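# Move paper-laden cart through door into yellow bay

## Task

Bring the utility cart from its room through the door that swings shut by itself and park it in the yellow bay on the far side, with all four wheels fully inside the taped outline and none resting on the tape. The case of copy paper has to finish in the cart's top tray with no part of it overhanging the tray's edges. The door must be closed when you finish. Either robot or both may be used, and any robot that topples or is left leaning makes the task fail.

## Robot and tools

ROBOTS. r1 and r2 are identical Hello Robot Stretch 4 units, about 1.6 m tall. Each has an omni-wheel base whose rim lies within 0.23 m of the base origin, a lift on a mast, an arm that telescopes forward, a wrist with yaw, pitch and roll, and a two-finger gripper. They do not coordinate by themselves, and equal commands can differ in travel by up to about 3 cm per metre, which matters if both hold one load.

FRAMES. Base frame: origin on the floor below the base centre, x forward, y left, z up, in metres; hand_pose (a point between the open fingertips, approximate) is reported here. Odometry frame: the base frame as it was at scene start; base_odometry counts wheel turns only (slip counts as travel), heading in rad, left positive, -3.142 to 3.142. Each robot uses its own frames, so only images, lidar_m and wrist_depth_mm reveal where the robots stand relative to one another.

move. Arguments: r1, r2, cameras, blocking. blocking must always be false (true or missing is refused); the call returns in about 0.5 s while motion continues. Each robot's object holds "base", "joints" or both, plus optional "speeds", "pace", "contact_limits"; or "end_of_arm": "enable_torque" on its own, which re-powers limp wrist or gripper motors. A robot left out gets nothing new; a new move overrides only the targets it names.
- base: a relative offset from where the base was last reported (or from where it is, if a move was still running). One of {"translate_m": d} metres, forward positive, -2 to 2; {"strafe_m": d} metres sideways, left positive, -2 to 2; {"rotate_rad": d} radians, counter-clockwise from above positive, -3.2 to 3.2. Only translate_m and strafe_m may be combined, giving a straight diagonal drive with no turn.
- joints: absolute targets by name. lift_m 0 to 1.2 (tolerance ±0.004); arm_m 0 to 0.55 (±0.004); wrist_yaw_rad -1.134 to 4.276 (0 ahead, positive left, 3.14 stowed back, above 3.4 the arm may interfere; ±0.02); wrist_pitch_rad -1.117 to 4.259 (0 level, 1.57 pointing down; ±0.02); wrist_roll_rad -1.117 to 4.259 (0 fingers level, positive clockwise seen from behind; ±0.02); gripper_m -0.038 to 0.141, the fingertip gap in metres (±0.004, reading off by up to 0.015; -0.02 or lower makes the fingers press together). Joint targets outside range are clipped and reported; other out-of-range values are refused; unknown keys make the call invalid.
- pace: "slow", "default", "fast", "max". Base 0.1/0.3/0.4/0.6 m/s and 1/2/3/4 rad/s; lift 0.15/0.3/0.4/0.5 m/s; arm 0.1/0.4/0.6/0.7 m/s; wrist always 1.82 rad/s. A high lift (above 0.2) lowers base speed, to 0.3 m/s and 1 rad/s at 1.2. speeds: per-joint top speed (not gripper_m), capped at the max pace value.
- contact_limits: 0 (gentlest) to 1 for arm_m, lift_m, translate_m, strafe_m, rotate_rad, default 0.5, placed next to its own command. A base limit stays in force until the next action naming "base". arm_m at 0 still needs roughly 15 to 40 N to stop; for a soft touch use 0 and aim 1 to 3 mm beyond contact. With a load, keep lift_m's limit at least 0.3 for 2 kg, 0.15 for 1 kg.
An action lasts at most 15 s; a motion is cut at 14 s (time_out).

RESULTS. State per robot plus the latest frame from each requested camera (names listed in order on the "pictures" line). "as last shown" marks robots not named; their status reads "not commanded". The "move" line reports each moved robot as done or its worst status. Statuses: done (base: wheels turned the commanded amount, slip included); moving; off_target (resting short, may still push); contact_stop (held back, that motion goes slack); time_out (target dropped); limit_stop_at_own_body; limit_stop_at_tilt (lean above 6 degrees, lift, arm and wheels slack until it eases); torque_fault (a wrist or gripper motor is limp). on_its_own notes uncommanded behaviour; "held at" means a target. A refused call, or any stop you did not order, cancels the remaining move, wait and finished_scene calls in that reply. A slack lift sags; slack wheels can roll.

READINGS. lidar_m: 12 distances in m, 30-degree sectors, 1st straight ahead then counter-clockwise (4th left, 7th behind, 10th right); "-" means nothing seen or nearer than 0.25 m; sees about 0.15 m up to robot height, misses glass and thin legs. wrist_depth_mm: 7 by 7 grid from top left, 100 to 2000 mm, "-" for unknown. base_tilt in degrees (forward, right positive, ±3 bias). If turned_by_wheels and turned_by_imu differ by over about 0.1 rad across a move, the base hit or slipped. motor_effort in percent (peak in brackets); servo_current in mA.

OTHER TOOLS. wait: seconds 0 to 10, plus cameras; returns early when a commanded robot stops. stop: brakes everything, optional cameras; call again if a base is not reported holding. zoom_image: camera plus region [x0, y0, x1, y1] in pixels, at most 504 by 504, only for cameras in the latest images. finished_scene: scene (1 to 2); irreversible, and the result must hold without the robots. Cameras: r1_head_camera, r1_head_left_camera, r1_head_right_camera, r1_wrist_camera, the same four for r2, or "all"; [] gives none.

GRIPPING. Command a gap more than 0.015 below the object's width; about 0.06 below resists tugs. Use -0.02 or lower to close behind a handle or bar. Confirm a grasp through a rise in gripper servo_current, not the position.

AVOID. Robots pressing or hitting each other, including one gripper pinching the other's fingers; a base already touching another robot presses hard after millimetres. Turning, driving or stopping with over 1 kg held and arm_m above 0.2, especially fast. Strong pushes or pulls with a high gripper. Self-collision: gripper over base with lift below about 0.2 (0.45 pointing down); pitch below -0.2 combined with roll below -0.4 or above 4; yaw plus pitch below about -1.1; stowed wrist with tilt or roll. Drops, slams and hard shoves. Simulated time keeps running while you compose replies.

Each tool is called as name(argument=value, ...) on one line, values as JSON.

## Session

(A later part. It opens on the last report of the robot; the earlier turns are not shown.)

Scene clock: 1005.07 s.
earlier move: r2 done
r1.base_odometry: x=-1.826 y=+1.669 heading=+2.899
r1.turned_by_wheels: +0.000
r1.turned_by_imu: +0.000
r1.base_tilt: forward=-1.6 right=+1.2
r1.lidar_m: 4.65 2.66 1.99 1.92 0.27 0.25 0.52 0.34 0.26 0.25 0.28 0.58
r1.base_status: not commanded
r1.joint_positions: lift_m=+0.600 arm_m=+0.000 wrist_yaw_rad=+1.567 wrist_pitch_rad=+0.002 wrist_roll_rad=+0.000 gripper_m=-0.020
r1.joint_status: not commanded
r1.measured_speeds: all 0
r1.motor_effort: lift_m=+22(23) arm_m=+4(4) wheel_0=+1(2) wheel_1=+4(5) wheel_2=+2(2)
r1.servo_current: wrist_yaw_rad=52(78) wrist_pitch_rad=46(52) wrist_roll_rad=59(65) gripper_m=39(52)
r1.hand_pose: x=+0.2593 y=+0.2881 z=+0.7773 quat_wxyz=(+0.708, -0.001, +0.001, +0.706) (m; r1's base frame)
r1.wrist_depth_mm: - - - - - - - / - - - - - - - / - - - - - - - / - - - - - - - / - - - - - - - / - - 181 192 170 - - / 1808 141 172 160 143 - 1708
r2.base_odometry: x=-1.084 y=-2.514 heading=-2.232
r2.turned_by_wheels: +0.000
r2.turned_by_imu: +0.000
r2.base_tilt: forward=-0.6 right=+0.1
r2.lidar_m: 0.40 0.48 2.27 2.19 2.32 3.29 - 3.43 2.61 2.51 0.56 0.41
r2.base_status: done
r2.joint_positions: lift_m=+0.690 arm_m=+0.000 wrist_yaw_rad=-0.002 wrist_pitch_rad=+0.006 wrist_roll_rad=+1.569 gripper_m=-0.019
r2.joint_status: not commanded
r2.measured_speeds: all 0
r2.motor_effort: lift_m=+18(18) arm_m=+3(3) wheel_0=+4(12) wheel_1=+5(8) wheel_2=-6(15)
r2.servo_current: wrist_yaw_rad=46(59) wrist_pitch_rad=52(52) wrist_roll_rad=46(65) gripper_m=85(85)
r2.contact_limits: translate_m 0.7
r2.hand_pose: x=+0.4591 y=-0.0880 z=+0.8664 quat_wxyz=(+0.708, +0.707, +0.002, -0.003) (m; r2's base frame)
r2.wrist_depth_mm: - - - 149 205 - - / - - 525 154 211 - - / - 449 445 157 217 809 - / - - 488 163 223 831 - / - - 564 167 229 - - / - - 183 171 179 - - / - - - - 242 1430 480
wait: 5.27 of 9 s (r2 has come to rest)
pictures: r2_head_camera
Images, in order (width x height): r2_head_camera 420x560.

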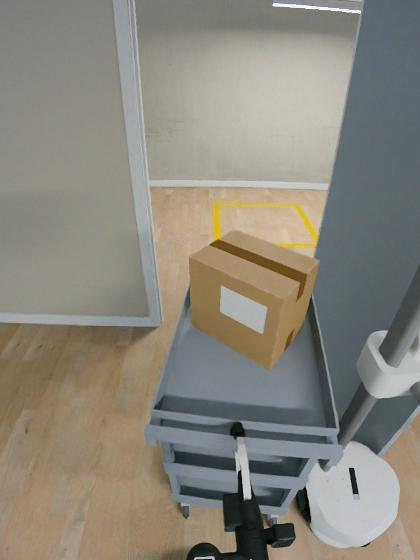

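move(r2={"base":{"translate_m":0.25,"strafe_m":-0.07},"pace":"slow","contact_limits":{"translate_m":0.7}}, blocking=false, cameras=[])

wait(seconds=9, cameras=["r2_head_camera","r2_head_right_camera"])

Scene clock: 1019.53 s.
move: r2 moving
r1: as last shown
r1.base_tilt: forward=-1.6 right=+1.3
r1.lidar_m: 4.66 2.66 1.97 1.92 0.30 0.25 0.52 0.32 0.25 0.25 0.26 0.59
r1.motor_effort: lift_m=+22(22) arm_m=+4(4) wheel_0=+1(2) wheel_1=+4(5) wheel_2=+2(2)
r1.servo_current: wrist_yaw_rad=52(59) wrist_pitch_rad=39(46) wrist_roll_rad=46(59) gripper_m=39(46)
r1.wrist_depth_mm: - - - - - - - / - - - - - - - / - - - - - - - / - - - - - - - / - - - - - - - / - - 182 191 169 - - / 1756 141 172 160 144 - 1708
r2.base_odometry: x=-1.095 y=-2.521 heading=-2.232
r2.turned_by_wheels: +0.000
r2.turned_by_imu: +0.001
r2.base_tilt: forward=-0.7 right=+0.0
r2.lidar_m: 0.41 0.44 2.28 2.22 2.35 3.29 - 3.44 2.61 0.75 0.55 0.41
r2.base_status: translate_m moving; strafe_m moving
r2.joint_positions: lift_m=+0.690 arm_m=+0.000 wrist_yaw_rad=-0.002 wrist_pitch_rad=+0.006 wrist_roll_rad=+1.569 gripper_m=-0.019
r2.joint_status: not commanded
r2.measured_speeds: translate_m=+0.050 strafe_m=-0.013 rotate_rad=+0.004 lift_m=+0.000 arm_m=+0.000 wrist_yaw_rad=+0.000 wrist_pitch_rad=+0.000 wrist_roll_rad=+0.000
r2.motor_effort: lift_m=+18(18) arm_m=+4(4) wheel_0=+5(10) wheel_1=+6(7) wheel_2=-11(12)
r2.servo_current: wrist_yaw_rad=52(52) wrist_pitch_rad=52(52) wrist_roll_rad=39(59) gripper_m=85(85)
r2.contact_limits: translate_m 0.7
r2.hand_pose: x=+0.4591 y=-0.0880 z=+0.8664 quat_wxyz=(+0.708, +0.707, +0.002, -0.003) (m; r2's base frame)
r2.wrist_depth_mm: - - - 148 204 - - / - - 521 153 210 - - / - 449 442 157 216 820 - / - - 488 162 222 820 - / - - 569 167 229 - - / 1430 - 182 170 179 - - / - - - - - 1430 473
pictures: none
No camera images: "cameras" was empty.

Scene clock: 1022.87 s.
earlier move: r2 done
r1.base_odometry: x=-1.826 y=+1.669 heading=+2.899
r1.turned_by_wheels: +0.000
r1.turned_by_imu: +0.000
r1.base_tilt: forward=-1.5 right=+1.3
r1.lidar_m: 4.66 2.66 1.99 1.91 0.30 0.25 0.50 0.32 0.26 0.39 0.38 0.58
r1.base_status: not commanded
r1.joint_positions: lift_m=+0.600 arm_m=+0.000 wrist_yaw_rad=+1.567 wrist_pitch_rad=+0.002 wrist_roll_rad=+0.000 gripper_m=-0.020
r1.joint_status: not commanded
r1.measured_speeds: all 0
r1.motor_effort: lift_m=+22(23) arm_m=+4(4) wheel_0=+0(2) wheel_1=+4(5) wheel_2=+2(2)
r1.servo_current: wrist_yaw_rad=39(72) wrist_pitch_rad=46(52) wrist_roll_rad=52(72) gripper_m=46(52)
r1.hand_pose: x=+0.2593 y=+0.2881 z=+0.7773 quat_wxyz=(+0.708, -0.001, +0.001, +0.706) (m; r1's base frame)
r1.wrist_depth_mm: - - - - - - - / - - - - - - - / - - - - - - - / - - - - - - - / - - - - - - - / - - 182 191 169 - - / 1756 141 172 160 143 - 1661
r2.base_odometry: x=-1.293 y=-2.668 heading=-2.232
r2.turned_by_wheels: +0.000
r2.turned_by_imu: +0.002
r2.base_tilt: forward=-0.7 right=+0.0
r2.lidar_m: 0.41 0.44 2.13 2.26 2.40 3.42 - 3.33 2.57 0.43 0.39 0.41
r2.base_status: done
r2.joint_positions: lift_m=+0.690 arm_m=+0.000 wrist_yaw_rad=+0.000 wrist_pitch_rad=+0.006 wrist_roll_rad=+1.569 gripper_m=-0.019
r2.joint_status: not commanded
r2.measured_speeds: all 0
r2.motor_effort: lift_m=+18(18) arm_m=+3(4) wheel_0=+7(14) wheel_1=+5(7) wheel_2=-5(12)
r2.servo_current: wrist_yaw_rad=52(59) wrist_pitch_rad=46(52) wrist_roll_rad=46(65) gripper_m=85(85)
r2.contact_limits: translate_m 0.7
r2.hand_pose: x=+0.4593 y=-0.0875 z=+0.8664 quat_wxyz=(+0.708, +0.707, +0.002, -0.002) (m; r2's base frame)
r2.wrist_depth_mm: - - - 146 202 - - / - - 517 151 208 - - / - 452 445 155 214 - - / - - 492 161 221 842 - / - - 574 167 229 - - / - - 186 170 178 554 - / - - - - - - 480
wait: 3.33 of 9 s (r2 has come to rest)
pictures: r2_head_camera, r2_head_right_camera
Images, in order (width x height): r2_head_camera 420x560, r2_head_right_camera 420x672.

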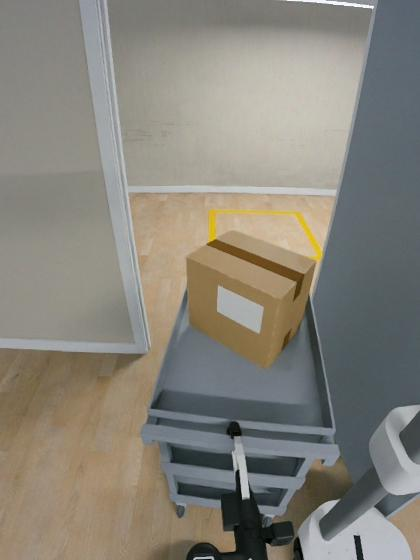

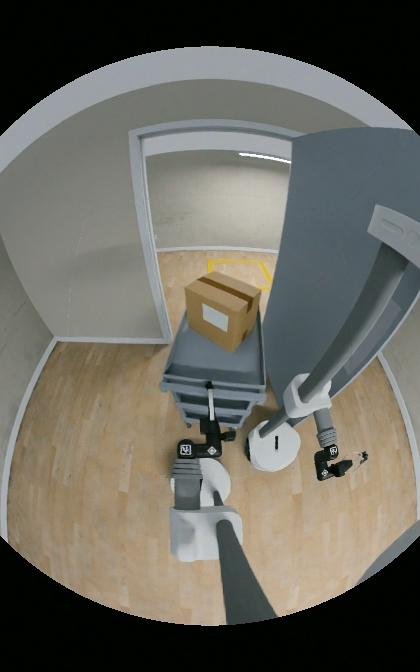

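move(r2={"base":{"translate_m":0.25,"strafe_m":-0.02},"pace":"slow","contact_limits":{"translate_m":0.7}}, blocking=false, cameras=[])

wait(seconds=9, cameras=["r2_head_camera","r2_head_right_camera"])

Scene clock: 1028.67 s.
move: r2 moving
r1: as last shown
r1.base_tilt: forward=-1.6 right=+1.3
r1.lidar_m: 4.67 2.69 2.00 1.92 0.28 0.25 0.52 0.31 0.28 0.36 0.36 4.13
r1.motor_effort: lift_m=+22(23) arm_m=+4(4) wheel_0=+1(1) wheel_1=+4(5) wheel_2=+2(2)
r1.servo_current: wrist_yaw_rad=65(65) wrist_pitch_rad=33(46) wrist_roll_rad=39(65) gripper_m=39(46)
r1.wrist_depth_mm: - - - - - - - / - - - - - - - / - - - - - - - / - - - - - - - / - - - - - - - / - - 182 190 170 - - / 1756 141 173 160 143 - 1756
r2.base_odometry: x=-1.302 y=-2.677 heading=-2.231
r2.turned_by_wheels: +0.000
r2.turned_by_imu: +0.001
r2.base_tilt: forward=-0.7 right=+0.1
r2.lidar_m: 0.42 0.44 2.11 2.26 2.41 3.43 - 3.35 2.54 0.38 0.37 0.39
r2.base_status: translate_m moving; strafe_m moving
r2.joint_positions: lift_m=+0.690 arm_m=+0.000 wrist_yaw_rad=+0.000 wrist_pitch_rad=+0.006 wrist_roll_rad=+1.569 gripper_m=-0.019
r2.joint_status: not commanded
r2.measured_speeds: translate_m=+0.050 strafe_m=-0.003 rotate_rad=+0.001 lift_m=+0.000 arm_m=+0.000 wrist_yaw_rad=+0.000 wrist_pitch_rad=+0.000 wrist_roll_rad=+0.000
r2.motor_effort: lift_m=+18(18) arm_m=+3(4) wheel_0=+8(11) wheel_1=+8(8) wheel_2=-11(11)
r2.servo_current: wrist_yaw_rad=52(59) wrist_pitch_rad=52(52) wrist_roll_rad=52(52) gripper_m=78(91)
r2.contact_limits: translate_m 0.7
r2.hand_pose: x=+0.4593 y=-0.0875 z=+0.8664 quat_wxyz=(+0.708, +0.707, +0.002, -0.002) (m; r2's base frame)
r2.wrist_depth_mm: - - - 145 203 - - / - - 517 151 208 - - / - 449 445 155 215 - - / - - 492 161 222 831 - / - - 574 167 229 - - / - - 185 170 178 559 - / - - - - - - 477
pictures: none
No camera images: "cameras" was empty.

Scene clock: 1031.97 s.
earlier move: r2 done
r1.base_odometry: x=-1.826 y=+1.669 heading=+2.899
r1.turned_by_wheels: +0.000
r1.turned_by_imu: +0.000
r1.base_tilt: forward=-1.6 right=+1.3
r1.lidar_m: 4.63 2.67 1.99 1.93 0.30 0.25 0.51 0.39 0.36 0.32 0.37 4.07
r1.base_status: not commanded
r1.joint_positions: lift_m=+0.600 arm_m=+0.000 wrist_yaw_rad=+1.567 wrist_pitch_rad=+0.002 wrist_roll_rad=+0.000 gripper_m=-0.020
r1.joint_status: not commanded
r1.measured_speeds: all 0
r1.motor_effort: lift_m=+22(23) arm_m=+4(4) wheel_0=+1(2) wheel_1=+5(5) wheel_2=+2(2)
r1.servo_current: wrist_yaw_rad=52(65) wrist_pitch_rad=39(52) wrist_roll_rad=39(65) gripper_m=52(52)
r1.hand_pose: x=+0.2593 y=+0.2881 z=+0.7773 quat_wxyz=(+0.708, -0.001, +0.001, +0.706) (m; r1's base frame)
r1.wrist_depth_mm: - - - - - - - / - - - - - - - / - - - - - - - / - - - - - - - / - - - - - - - / - - 183 191 169 - - / 1808 142 173 159 143 - 1708
r2.base_odometry: x=-1.462 y=-2.853 heading=-2.232
r2.turned_by_wheels: +0.000
r2.turned_by_imu: +0.000
r2.base_tilt: forward=-0.7 right=+0.0
r2.lidar_m: 0.42 0.51 1.75 2.26 2.41 3.41 - 3.32 0.37 0.31 0.35 0.40
r2.base_status: done
r2.joint_positions: lift_m=+0.690 arm_m=+0.000 wrist_yaw_rad=-0.001 wrist_pitch_rad=+0.006 wrist_roll_rad=+1.569 gripper_m=-0.019
r2.joint_status: not commanded
r2.measured_speeds: all 0
r2.motor_effort: lift_m=+18(18) arm_m=+4(4) wheel_0=+4(12) wheel_1=+4(8) wheel_2=-8(13)
r2.servo_current: wrist_yaw_rad=39(59) wrist_pitch_rad=39(52) wrist_roll_rad=46(65) gripper_m=78(91)
r2.contact_limits: translate_m 0.7
r2.hand_pose: x=+0.4592 y=-0.0878 z=+0.8664 quat_wxyz=(+0.708, +0.707, +0.002, -0.003) (m; r2's base frame)
r2.wrist_depth_mm: - - - 142 198 - - / - - 488 147 205 - - / - 445 439 152 212 - - / - - 500 158 220 820 - / - - 591 165 229 - - / - - 185 170 180 539 - / - - - - - - 466
wait: 3.30 of 9 s (r2 has come to rest)
pictures: r2_head_camera, r2_head_right_camera
Images, in order (width x height): r2_head_camera 420x560, r2_head_right_camera 420x672.

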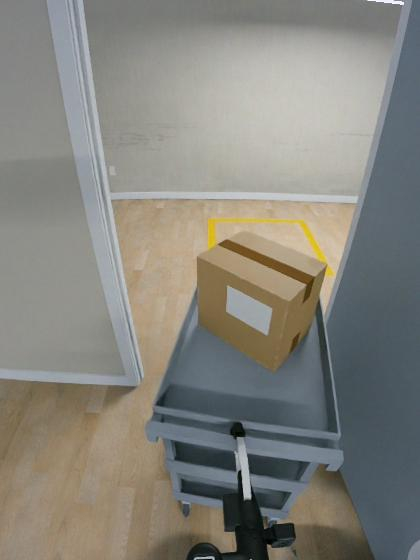

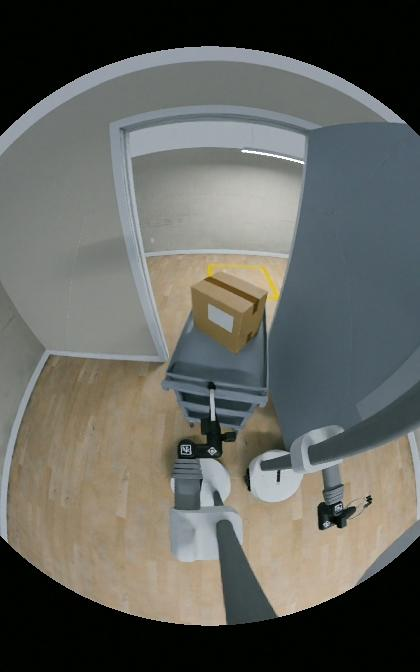

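move(r2={"base":{"translate_m":0.22,"strafe_m":-0.05},"pace":"slow","contact_limits":{"translate_m":0.7}}, blocking=false, cameras=[])

wait(seconds=9, cameras=["r2_head_camera","r2_head_right_camera"])

Scene clock: 1051.53 s.
move: r2 moving
r1: as last shown
r1.lidar_m: 4.65 2.65 1.99 1.91 0.30 0.25 0.52 0.41 0.36 0.30 0.36 4.10
r1.motor_effort: lift_m=+22(22) arm_m=+4(4) wheel_0=+1(2) wheel_1=+5(5) wheel_2=+2(2)
r1.servo_current: wrist_yaw_rad=33(59) wrist_pitch_rad=39(46) wrist_roll_rad=65(65) gripper_m=46(46)
r1.wrist_depth_mm: - - - - - - - / - - - - - - - / - - - - - - - / - - - - - - - / - - - - - - - / - - 182 191 169 - - / 1756 141 172 160 143 - 1708
r2.base_odometry: x=-1.472 y=-2.861 heading=-2.232
r2.turned_by_wheels: +0.000
r2.turned_by_imu: +0.000
r2.base_tilt: forward=-0.7 right=+0.1
r2.lidar_m: 0.42 0.48 1.71 2.28 2.38 3.43 - 3.37 0.34 0.31 0.39 0.40
r2.base_status: translate_m moving; strafe_m moving
r2.joint_positions: lift_m=+0.690 arm_m=+0.000 wrist_yaw_rad=-0.001 wrist_pitch_rad=+0.006 wrist_roll_rad=+1.569 gripper_m=-0.019
r2.joint_status: not commanded
r2.measured_speeds: translate_m=+0.050 strafe_m=-0.011 rotate_rad=+0.002 lift_m=+0.000 arm_m=+0.000 wrist_yaw_rad=+0.000 wrist_pitch_rad=+0.000 wrist_roll_rad=+0.000
r2.motor_effort: lift_m=+18(18) arm_m=+3(4) wheel_0=+9(9) wheel_1=+5(6) wheel_2=-12(13)
r2.servo_current: wrist_yaw_rad=39(59) wrist_pitch_rad=46(52) wrist_roll_rad=52(59) gripper_m=78(85)
r2.contact_limits: translate_m 0.7
r2.hand_pose: x=+0.4592 y=-0.0878 z=+0.8664 quat_wxyz=(+0.708, +0.707, +0.002, -0.003) (m; r2's base frame)
r2.wrist_depth_mm: - - - 141 197 - - / - - 484 147 205 - - / - 449 439 151 211 - - / - - 508 158 220 - - / - - 591 165 228 - - / - - 185 170 180 1708 - / - - - - - - 462
pictures: none
No camera images: "cameras" was empty.

Scene clock: 1054.53 s.
earlier move: r2 done
r1.base_odometry: x=-1.826 y=+1.669 heading=+2.899
r1.turned_by_wheels: +0.000
r1.turned_by_imu: +0.000
r1.base_tilt: forward=-1.6 right=+1.3
r1.lidar_m: 4.66 2.66 1.98 1.93 0.30 0.25 0.55 0.44 0.32 0.31 2.93 4.09
r1.base_status: not commanded
r1.joint_positions: lift_m=+0.600 arm_m=+0.000 wrist_yaw_rad=+1.567 wrist_pitch_rad=+0.002 wrist_roll_rad=+0.000 gripper_m=-0.020
r1.joint_status: not commanded
r1.measured_speeds: all 0
r1.motor_effort: lift_m=+22(23) arm_m=+4(4) wheel_0=+1(2) wheel_1=+4(5) wheel_2=+2(2)
r1.servo_current: wrist_yaw_rad=39(72) wrist_pitch_rad=39(52) wrist_roll_rad=46(65) gripper_m=46(52)
r1.hand_pose: x=+0.2593 y=+0.2881 z=+0.7773 quat_wxyz=(+0.708, -0.001, +0.001, +0.706) (m; r1's base frame)
r1.wrist_depth_mm: - - - - - - - / - - - - - - - / - - - - - - - / - - - - - - - / - - - - - - - / - - 183 191 169 - - / 1756 141 172 159 144 - 1708
r2.base_odometry: x=-1.636 y=-2.995 heading=-2.231
r2.turned_by_wheels: +0.001
r2.turned_by_imu: +0.002
r2.base_tilt: forward=-0.7 right=+0.1
r2.lidar_m: 0.40 0.45 1.40 2.32 2.45 3.52 - 0.52 0.33 0.34 0.64 0.39
r2.base_status: done
r2.joint_positions: lift_m=+0.690 arm_m=+0.000 wrist_yaw_rad=+0.000 wrist_pitch_rad=+0.006 wrist_roll_rad=+1.569 gripper_m=-0.019
r2.joint_status: not commanded
r2.measured_speeds: all 0
r2.motor_effort: lift_m=+18(18) arm_m=+4(4) wheel_0=+5(13) wheel_1=+6(7) wheel_2=-4(13)
r2.servo_current: wrist_yaw_rad=52(65) wrist_pitch_rad=52(52) wrist_roll_rad=26(65) gripper_m=78(91)
r2.contact_limits: translate_m 0.7
r2.hand_pose: x=+0.4592 y=-0.0876 z=+0.8664 quat_wxyz=(+0.708, +0.707, +0.002, -0.002) (m; r2's base frame)
r2.wrist_depth_mm: - - - 137 193 - - / - 504 466 142 200 - - / - 449 442 149 209 - - / - - 508 156 218 - - / - - 609 163 229 - - / - - 185 169 179 1576 525 / - - - - - 1576 473
wait: 3.00 of 9 s (r2 has come to rest)
pictures: r2_head_camera, r2_head_right_camera
Images, in order (width x height): r2_head_camera 420x560, r2_head_right_camera 420x672.

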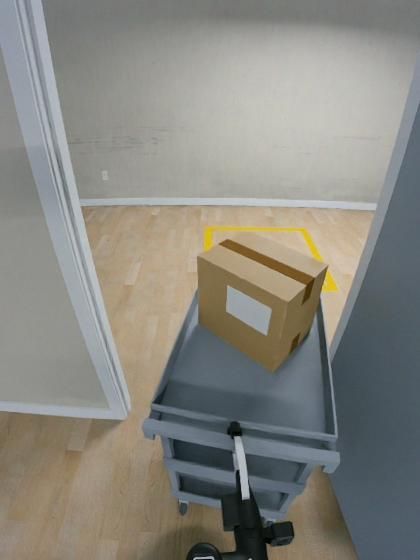

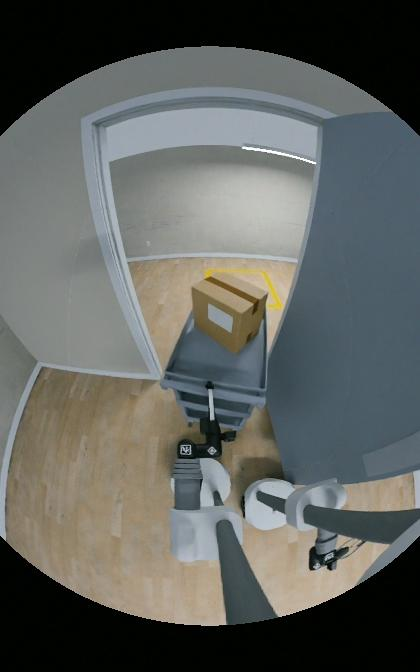

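move(r2={"base":{"translate_m":0.35,"strafe_m":-0.07},"pace":"slow","contact_limits":{"translate_m":0.7}}, blocking=false, cameras=[])

wait(seconds=9, cameras=["r2_head_camera","r2_head_right_camera"])

Scene clock: 1063.93 s.
move: r2 moving
r1: as last shown
r1.base_tilt: forward=-1.6 right=+1.2
r1.lidar_m: 4.65 2.67 1.98 1.93 0.28 0.25 0.54 0.40 0.32 0.33 2.93 4.10
r1.servo_current: wrist_yaw_rad=65(65) wrist_pitch_rad=46(46) wrist_roll_rad=46(52) gripper_m=46(46)
r1.wrist_depth_mm: - - - - - - - / - - - - - - - / - - - - - - - / - - - - - - - / - - - - - - - / - - 182 191 169 - - / 1808 142 172 159 144 - 1661
r2.base_odometry: x=-1.646 y=-3.004 heading=-2.231
r2.turned_by_wheels: +0.000
r2.turned_by_imu: +0.001
r2.base_tilt: forward=-0.7 right=+0.0
r2.lidar_m: 0.44 0.48 1.40 2.31 2.46 3.49 - 0.46 0.31 0.34 0.63 0.39
r2.base_status: translate_m moving; strafe_m moving
r2.joint_positions: lift_m=+0.690 arm_m=+0.000 wrist_yaw_rad=+0.000 wrist_pitch_rad=+0.006 wrist_roll_rad=+1.569 gripper_m=-0.019
r2.joint_status: not commanded
r2.measured_speeds: translate_m=+0.049 strafe_m=-0.010 rotate_rad=+0.001 lift_m=+0.000 arm_m=+0.000 wrist_yaw_rad=+0.000 wrist_pitch_rad=+0.000 wrist_roll_rad=+0.000
r2.motor_effort: lift_m=+18(18) arm_m=+4(4) wheel_0=+10(12) wheel_1=+6(8) wheel_2=-12(12)
r2.servo_current: wrist_yaw_rad=52(59) wrist_pitch_rad=52(52) wrist_roll_rad=39(59) gripper_m=78(85)
r2.contact_limits: translate_m 0.7
r2.hand_pose: x=+0.4592 y=-0.0876 z=+0.8664 quat_wxyz=(+0.708, +0.707, +0.002, -0.002) (m; r2's base frame)
r2.wrist_depth_mm: - - - 137 192 - - / - 500 466 142 200 - - / - 449 439 149 208 - - / - - 508 156 217 - - / - - 603 163 228 - - / - - 185 169 179 1576 521 / - - - - - 1661 473
pictures: none
No camera images: "cameras" was empty.

Scene clock: 1068.27 s.
earlier move: r2 done
r1.base_odometry: x=-1.826 y=+1.669 heading=+2.899
r1.turned_by_wheels: +0.000
r1.turned_by_imu: +0.000
r1.base_tilt: forward=-1.6 right=+1.3
r1.lidar_m: 4.65 2.64 2.00 1.92 0.29 0.25 0.52 0.47 0.53 2.79 2.93 4.11
r1.base_status: not commanded
r1.joint_positions: lift_m=+0.600 arm_m=+0.000 wrist_yaw_rad=+1.567 wrist_pitch_rad=+0.002 wrist_roll_rad=+0.000 gripper_m=-0.020
r1.joint_status: not commanded
r1.measured_speeds: all 0
r1.motor_effort: lift_m=+22(23) arm_m=+4(4) wheel_0=+1(2) wheel_1=+5(5) wheel_2=+2(2)
r1.servo_current: wrist_yaw_rad=52(65) wrist_pitch_rad=46(52) wrist_roll_rad=59(85) gripper_m=52(52)
r1.hand_pose: x=+0.2593 y=+0.2881 z=+0.7773 quat_wxyz=(+0.708, -0.001, +0.001, +0.706) (m; r1's base frame)
r1.wrist_depth_mm: - - - - - - - / - - - - - - - / - - - - - - - / - - - - - - - / - - - - - - - / - - 183 191 169 - - / 1808 141 173 159 143 - 1708
r2.base_odometry: x=-1.906 y=-3.229 heading=-2.231
r2.turned_by_wheels: +0.000
r2.turned_by_imu: +0.001
r2.base_tilt: forward=-0.7 right=+0.1
r2.lidar_m: 0.39 0.46 0.88 2.36 2.52 3.59 - 0.46 0.53 0.52 0.54 0.39
r2.base_status: done
r2.joint_positions: lift_m=+0.690 arm_m=+0.000 wrist_yaw_rad=+0.000 wrist_pitch_rad=+0.006 wrist_roll_rad=+1.569 gripper_m=-0.019
r2.joint_status: not commanded
r2.measured_speeds: all 0
r2.motor_effort: lift_m=+18(18) arm_m=+4(4) wheel_0=+5(12) wheel_1=+4(8) wheel_2=-6(12)
r2.servo_current: wrist_yaw_rad=46(59) wrist_pitch_rad=46(52) wrist_roll_rad=52(59) gripper_m=72(91)
r2.contact_limits: translate_m 0.7
r2.hand_pose: x=+0.4592 y=-0.0876 z=+0.8664 quat_wxyz=(+0.708, +0.707, +0.002, -0.002) (m; r2's base frame)
r2.wrist_depth_mm: - - 564 135 191 - - / - 477 455 141 200 - - / - 449 442 148 208 - - / - - 512 155 217 - - / - - 615 163 229 - - / - - 185 169 180 1618 517 / - - - - - 1708 469
wait: 4.33 of 9 s (r2 has come to rest)
pictures: r2_head_camera, r2_head_right_camera
Images, in order (width x height): r2_head_camera 420x560, r2_head_right_camera 420x672.

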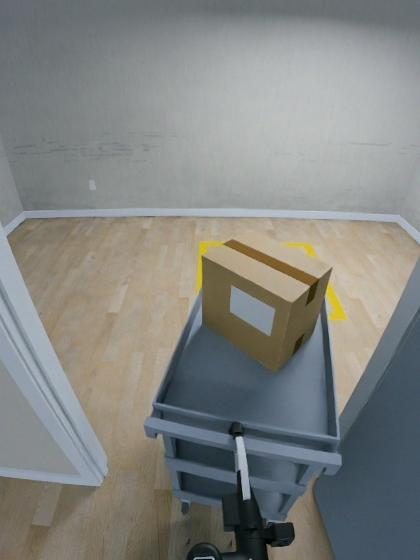

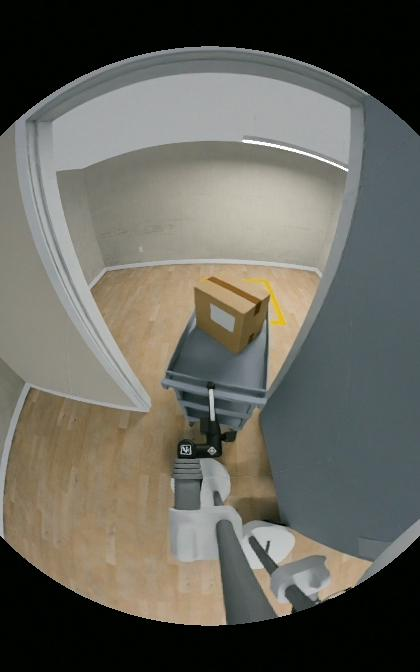

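move(r2={"base":{"translate_m":0.5,"strafe_m":-0.11},"pace":"slow","contact_limits":{"translate_m":0.7}}, blocking=false, cameras=[])

wait(seconds=9, cameras=["r2_head_camera","r2_head_right_camera"])

Scene clock: 1078.23 s.
move: r2 moving
r1: as last shown
r1.base_tilt: forward=-1.6 right=+1.2
r1.lidar_m: 4.65 2.65 1.99 1.92 0.27 0.25 0.52 0.47 0.57 2.79 2.95 4.13
r1.servo_current: wrist_yaw_rad=52(59) wrist_pitch_rad=39(46) wrist_roll_rad=33(52) gripper_m=46(46)
r1.wrist_depth_mm: - - - - - - - / - - - - - - - / - - - - - - - / - - - - - - - / - - - - - - - / - - 183 191 170 - - / 1708 141 172 159 143 - 1756
r2.base_odometry: x=-1.916 y=-3.237 heading=-2.231
r2.turned_by_wheels: +0.000
r2.turned_by_imu: +0.001
r2.base_tilt: forward=-0.7 right=+0.1
r2.lidar_m: 0.42 0.46 0.88 2.36 2.53 3.58 - 0.49 0.54 0.51 0.54 0.37
r2.base_status: translate_m moving; strafe_m moving
r2.joint_positions: lift_m=+0.690 arm_m=+0.000 wrist_yaw_rad=+0.000 wrist_pitch_rad=+0.006 wrist_roll_rad=+1.569 gripper_m=-0.019
r2.joint_status: not commanded
r2.measured_speeds: translate_m=+0.048 strafe_m=-0.011 rotate_rad=-0.002 lift_m=+0.000 arm_m=+0.000 wrist_yaw_rad=+0.000 wrist_pitch_rad=+0.000 wrist_roll_rad=+0.000
r2.motor_effort: lift_m=+18(18) arm_m=+4(4) wheel_0=+10(11) wheel_1=+5(7) wheel_2=-12(12)
r2.servo_current: wrist_yaw_rad=52(52) wrist_pitch_rad=46(52) wrist_roll_rad=46(65) gripper_m=78(85)
r2.contact_limits: translate_m 0.7
r2.hand_pose: x=+0.4592 y=-0.0876 z=+0.8664 quat_wxyz=(+0.708, +0.707, +0.002, -0.002) (m; r2's base frame)
r2.wrist_depth_mm: - - 564 135 191 - - / - 477 455 141 200 - - / - 455 439 148 208 - - / - - 512 155 217 - - / - - 615 163 227 - - / - - 186 169 180 1576 517 / - - - - - 1708 469
pictures: none
No camera images: "cameras" was empty.

Scene clock: 1084.10 s.
earlier move: r2 done
r1.base_odometry: x=-1.826 y=+1.669 heading=+2.899
r1.turned_by_wheels: +0.000
r1.turned_by_imu: +0.000
r1.base_tilt: forward=-1.6 right=+1.3
r1.lidar_m: 4.65 2.67 1.99 1.92 0.29 0.25 0.53 0.88 1.69 2.80 2.95 4.09
r1.base_status: not commanded
r1.joint_positions: lift_m=+0.600 arm_m=+0.000 wrist_yaw_rad=+1.567 wrist_pitch_rad=+0.002 wrist_roll_rad=+0.000 gripper_m=-0.020
r1.joint_status: not commanded
r1.measured_speeds: all 0
r1.motor_effort: lift_m=+22(23) arm_m=+4(4) wheel_0=+1(2) wheel_1=+4(5) wheel_2=+2(2)
r1.servo_current: wrist_yaw_rad=39(72) wrist_pitch_rad=46(52) wrist_roll_rad=52(72) gripper_m=46(52)
r1.hand_pose: x=+0.2593 y=+0.2881 z=+0.7773 quat_wxyz=(+0.708, -0.001, +0.001, +0.706) (m; r1's base frame)
r1.wrist_depth_mm: - - - - - - - / - - - - - - - / - - - - - - - / - - - - - - - / - - - - - - - / - - 182 191 169 - - / 1756 141 172 159 143 - 1661
r2.base_odometry: x=-2.299 y=-3.556 heading=-2.230
r2.turned_by_wheels: +0.000
r2.turned_by_imu: +0.002
r2.base_tilt: forward=-0.7 right=+0.1
r2.lidar_m: 0.43 0.50 0.59 0.58 2.60 3.70 0.89 0.62 0.40 0.36 0.44 0.38
r2.base_status: done
r2.joint_positions: lift_m=+0.690 arm_m=+0.000 wrist_yaw_rad=+0.000 wrist_pitch_rad=+0.006 wrist_roll_rad=+1.569 gripper_m=-0.019
r2.joint_status: not commanded
r2.measured_speeds: all 0
r2.motor_effort: lift_m=+18(18) arm_m=+4(4) wheel_0=+6(12) wheel_1=+4(7) wheel_2=-5(12)
r2.servo_current: wrist_yaw_rad=33(59) wrist_pitch_rad=46(52) wrist_roll_rad=59(65) gripper_m=85(85)
r2.contact_limits: translate_m 0.7
r2.hand_pose: x=+0.4592 y=-0.0876 z=+0.8664 quat_wxyz=(+0.708, +0.707, +0.002, -0.002) (m; r2's base frame)
r2.wrist_depth_mm: - - 525 132 186 - - / - 449 436 137 195 - - / - 455 442 145 206 - - / - - 525 153 216 - - / - - 640 160 228 - - / - - 185 168 180 1576 500 / - - - - - 1618 462
wait: 5.87 of 9 s (r2 has come to rest)
pictures: r2_head_camera, r2_head_right_camera
Images, in order (width x height): r2_head_camera 420x560, r2_head_right_camera 420x672.

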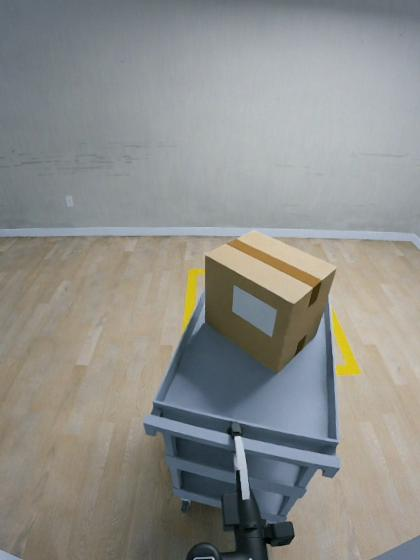

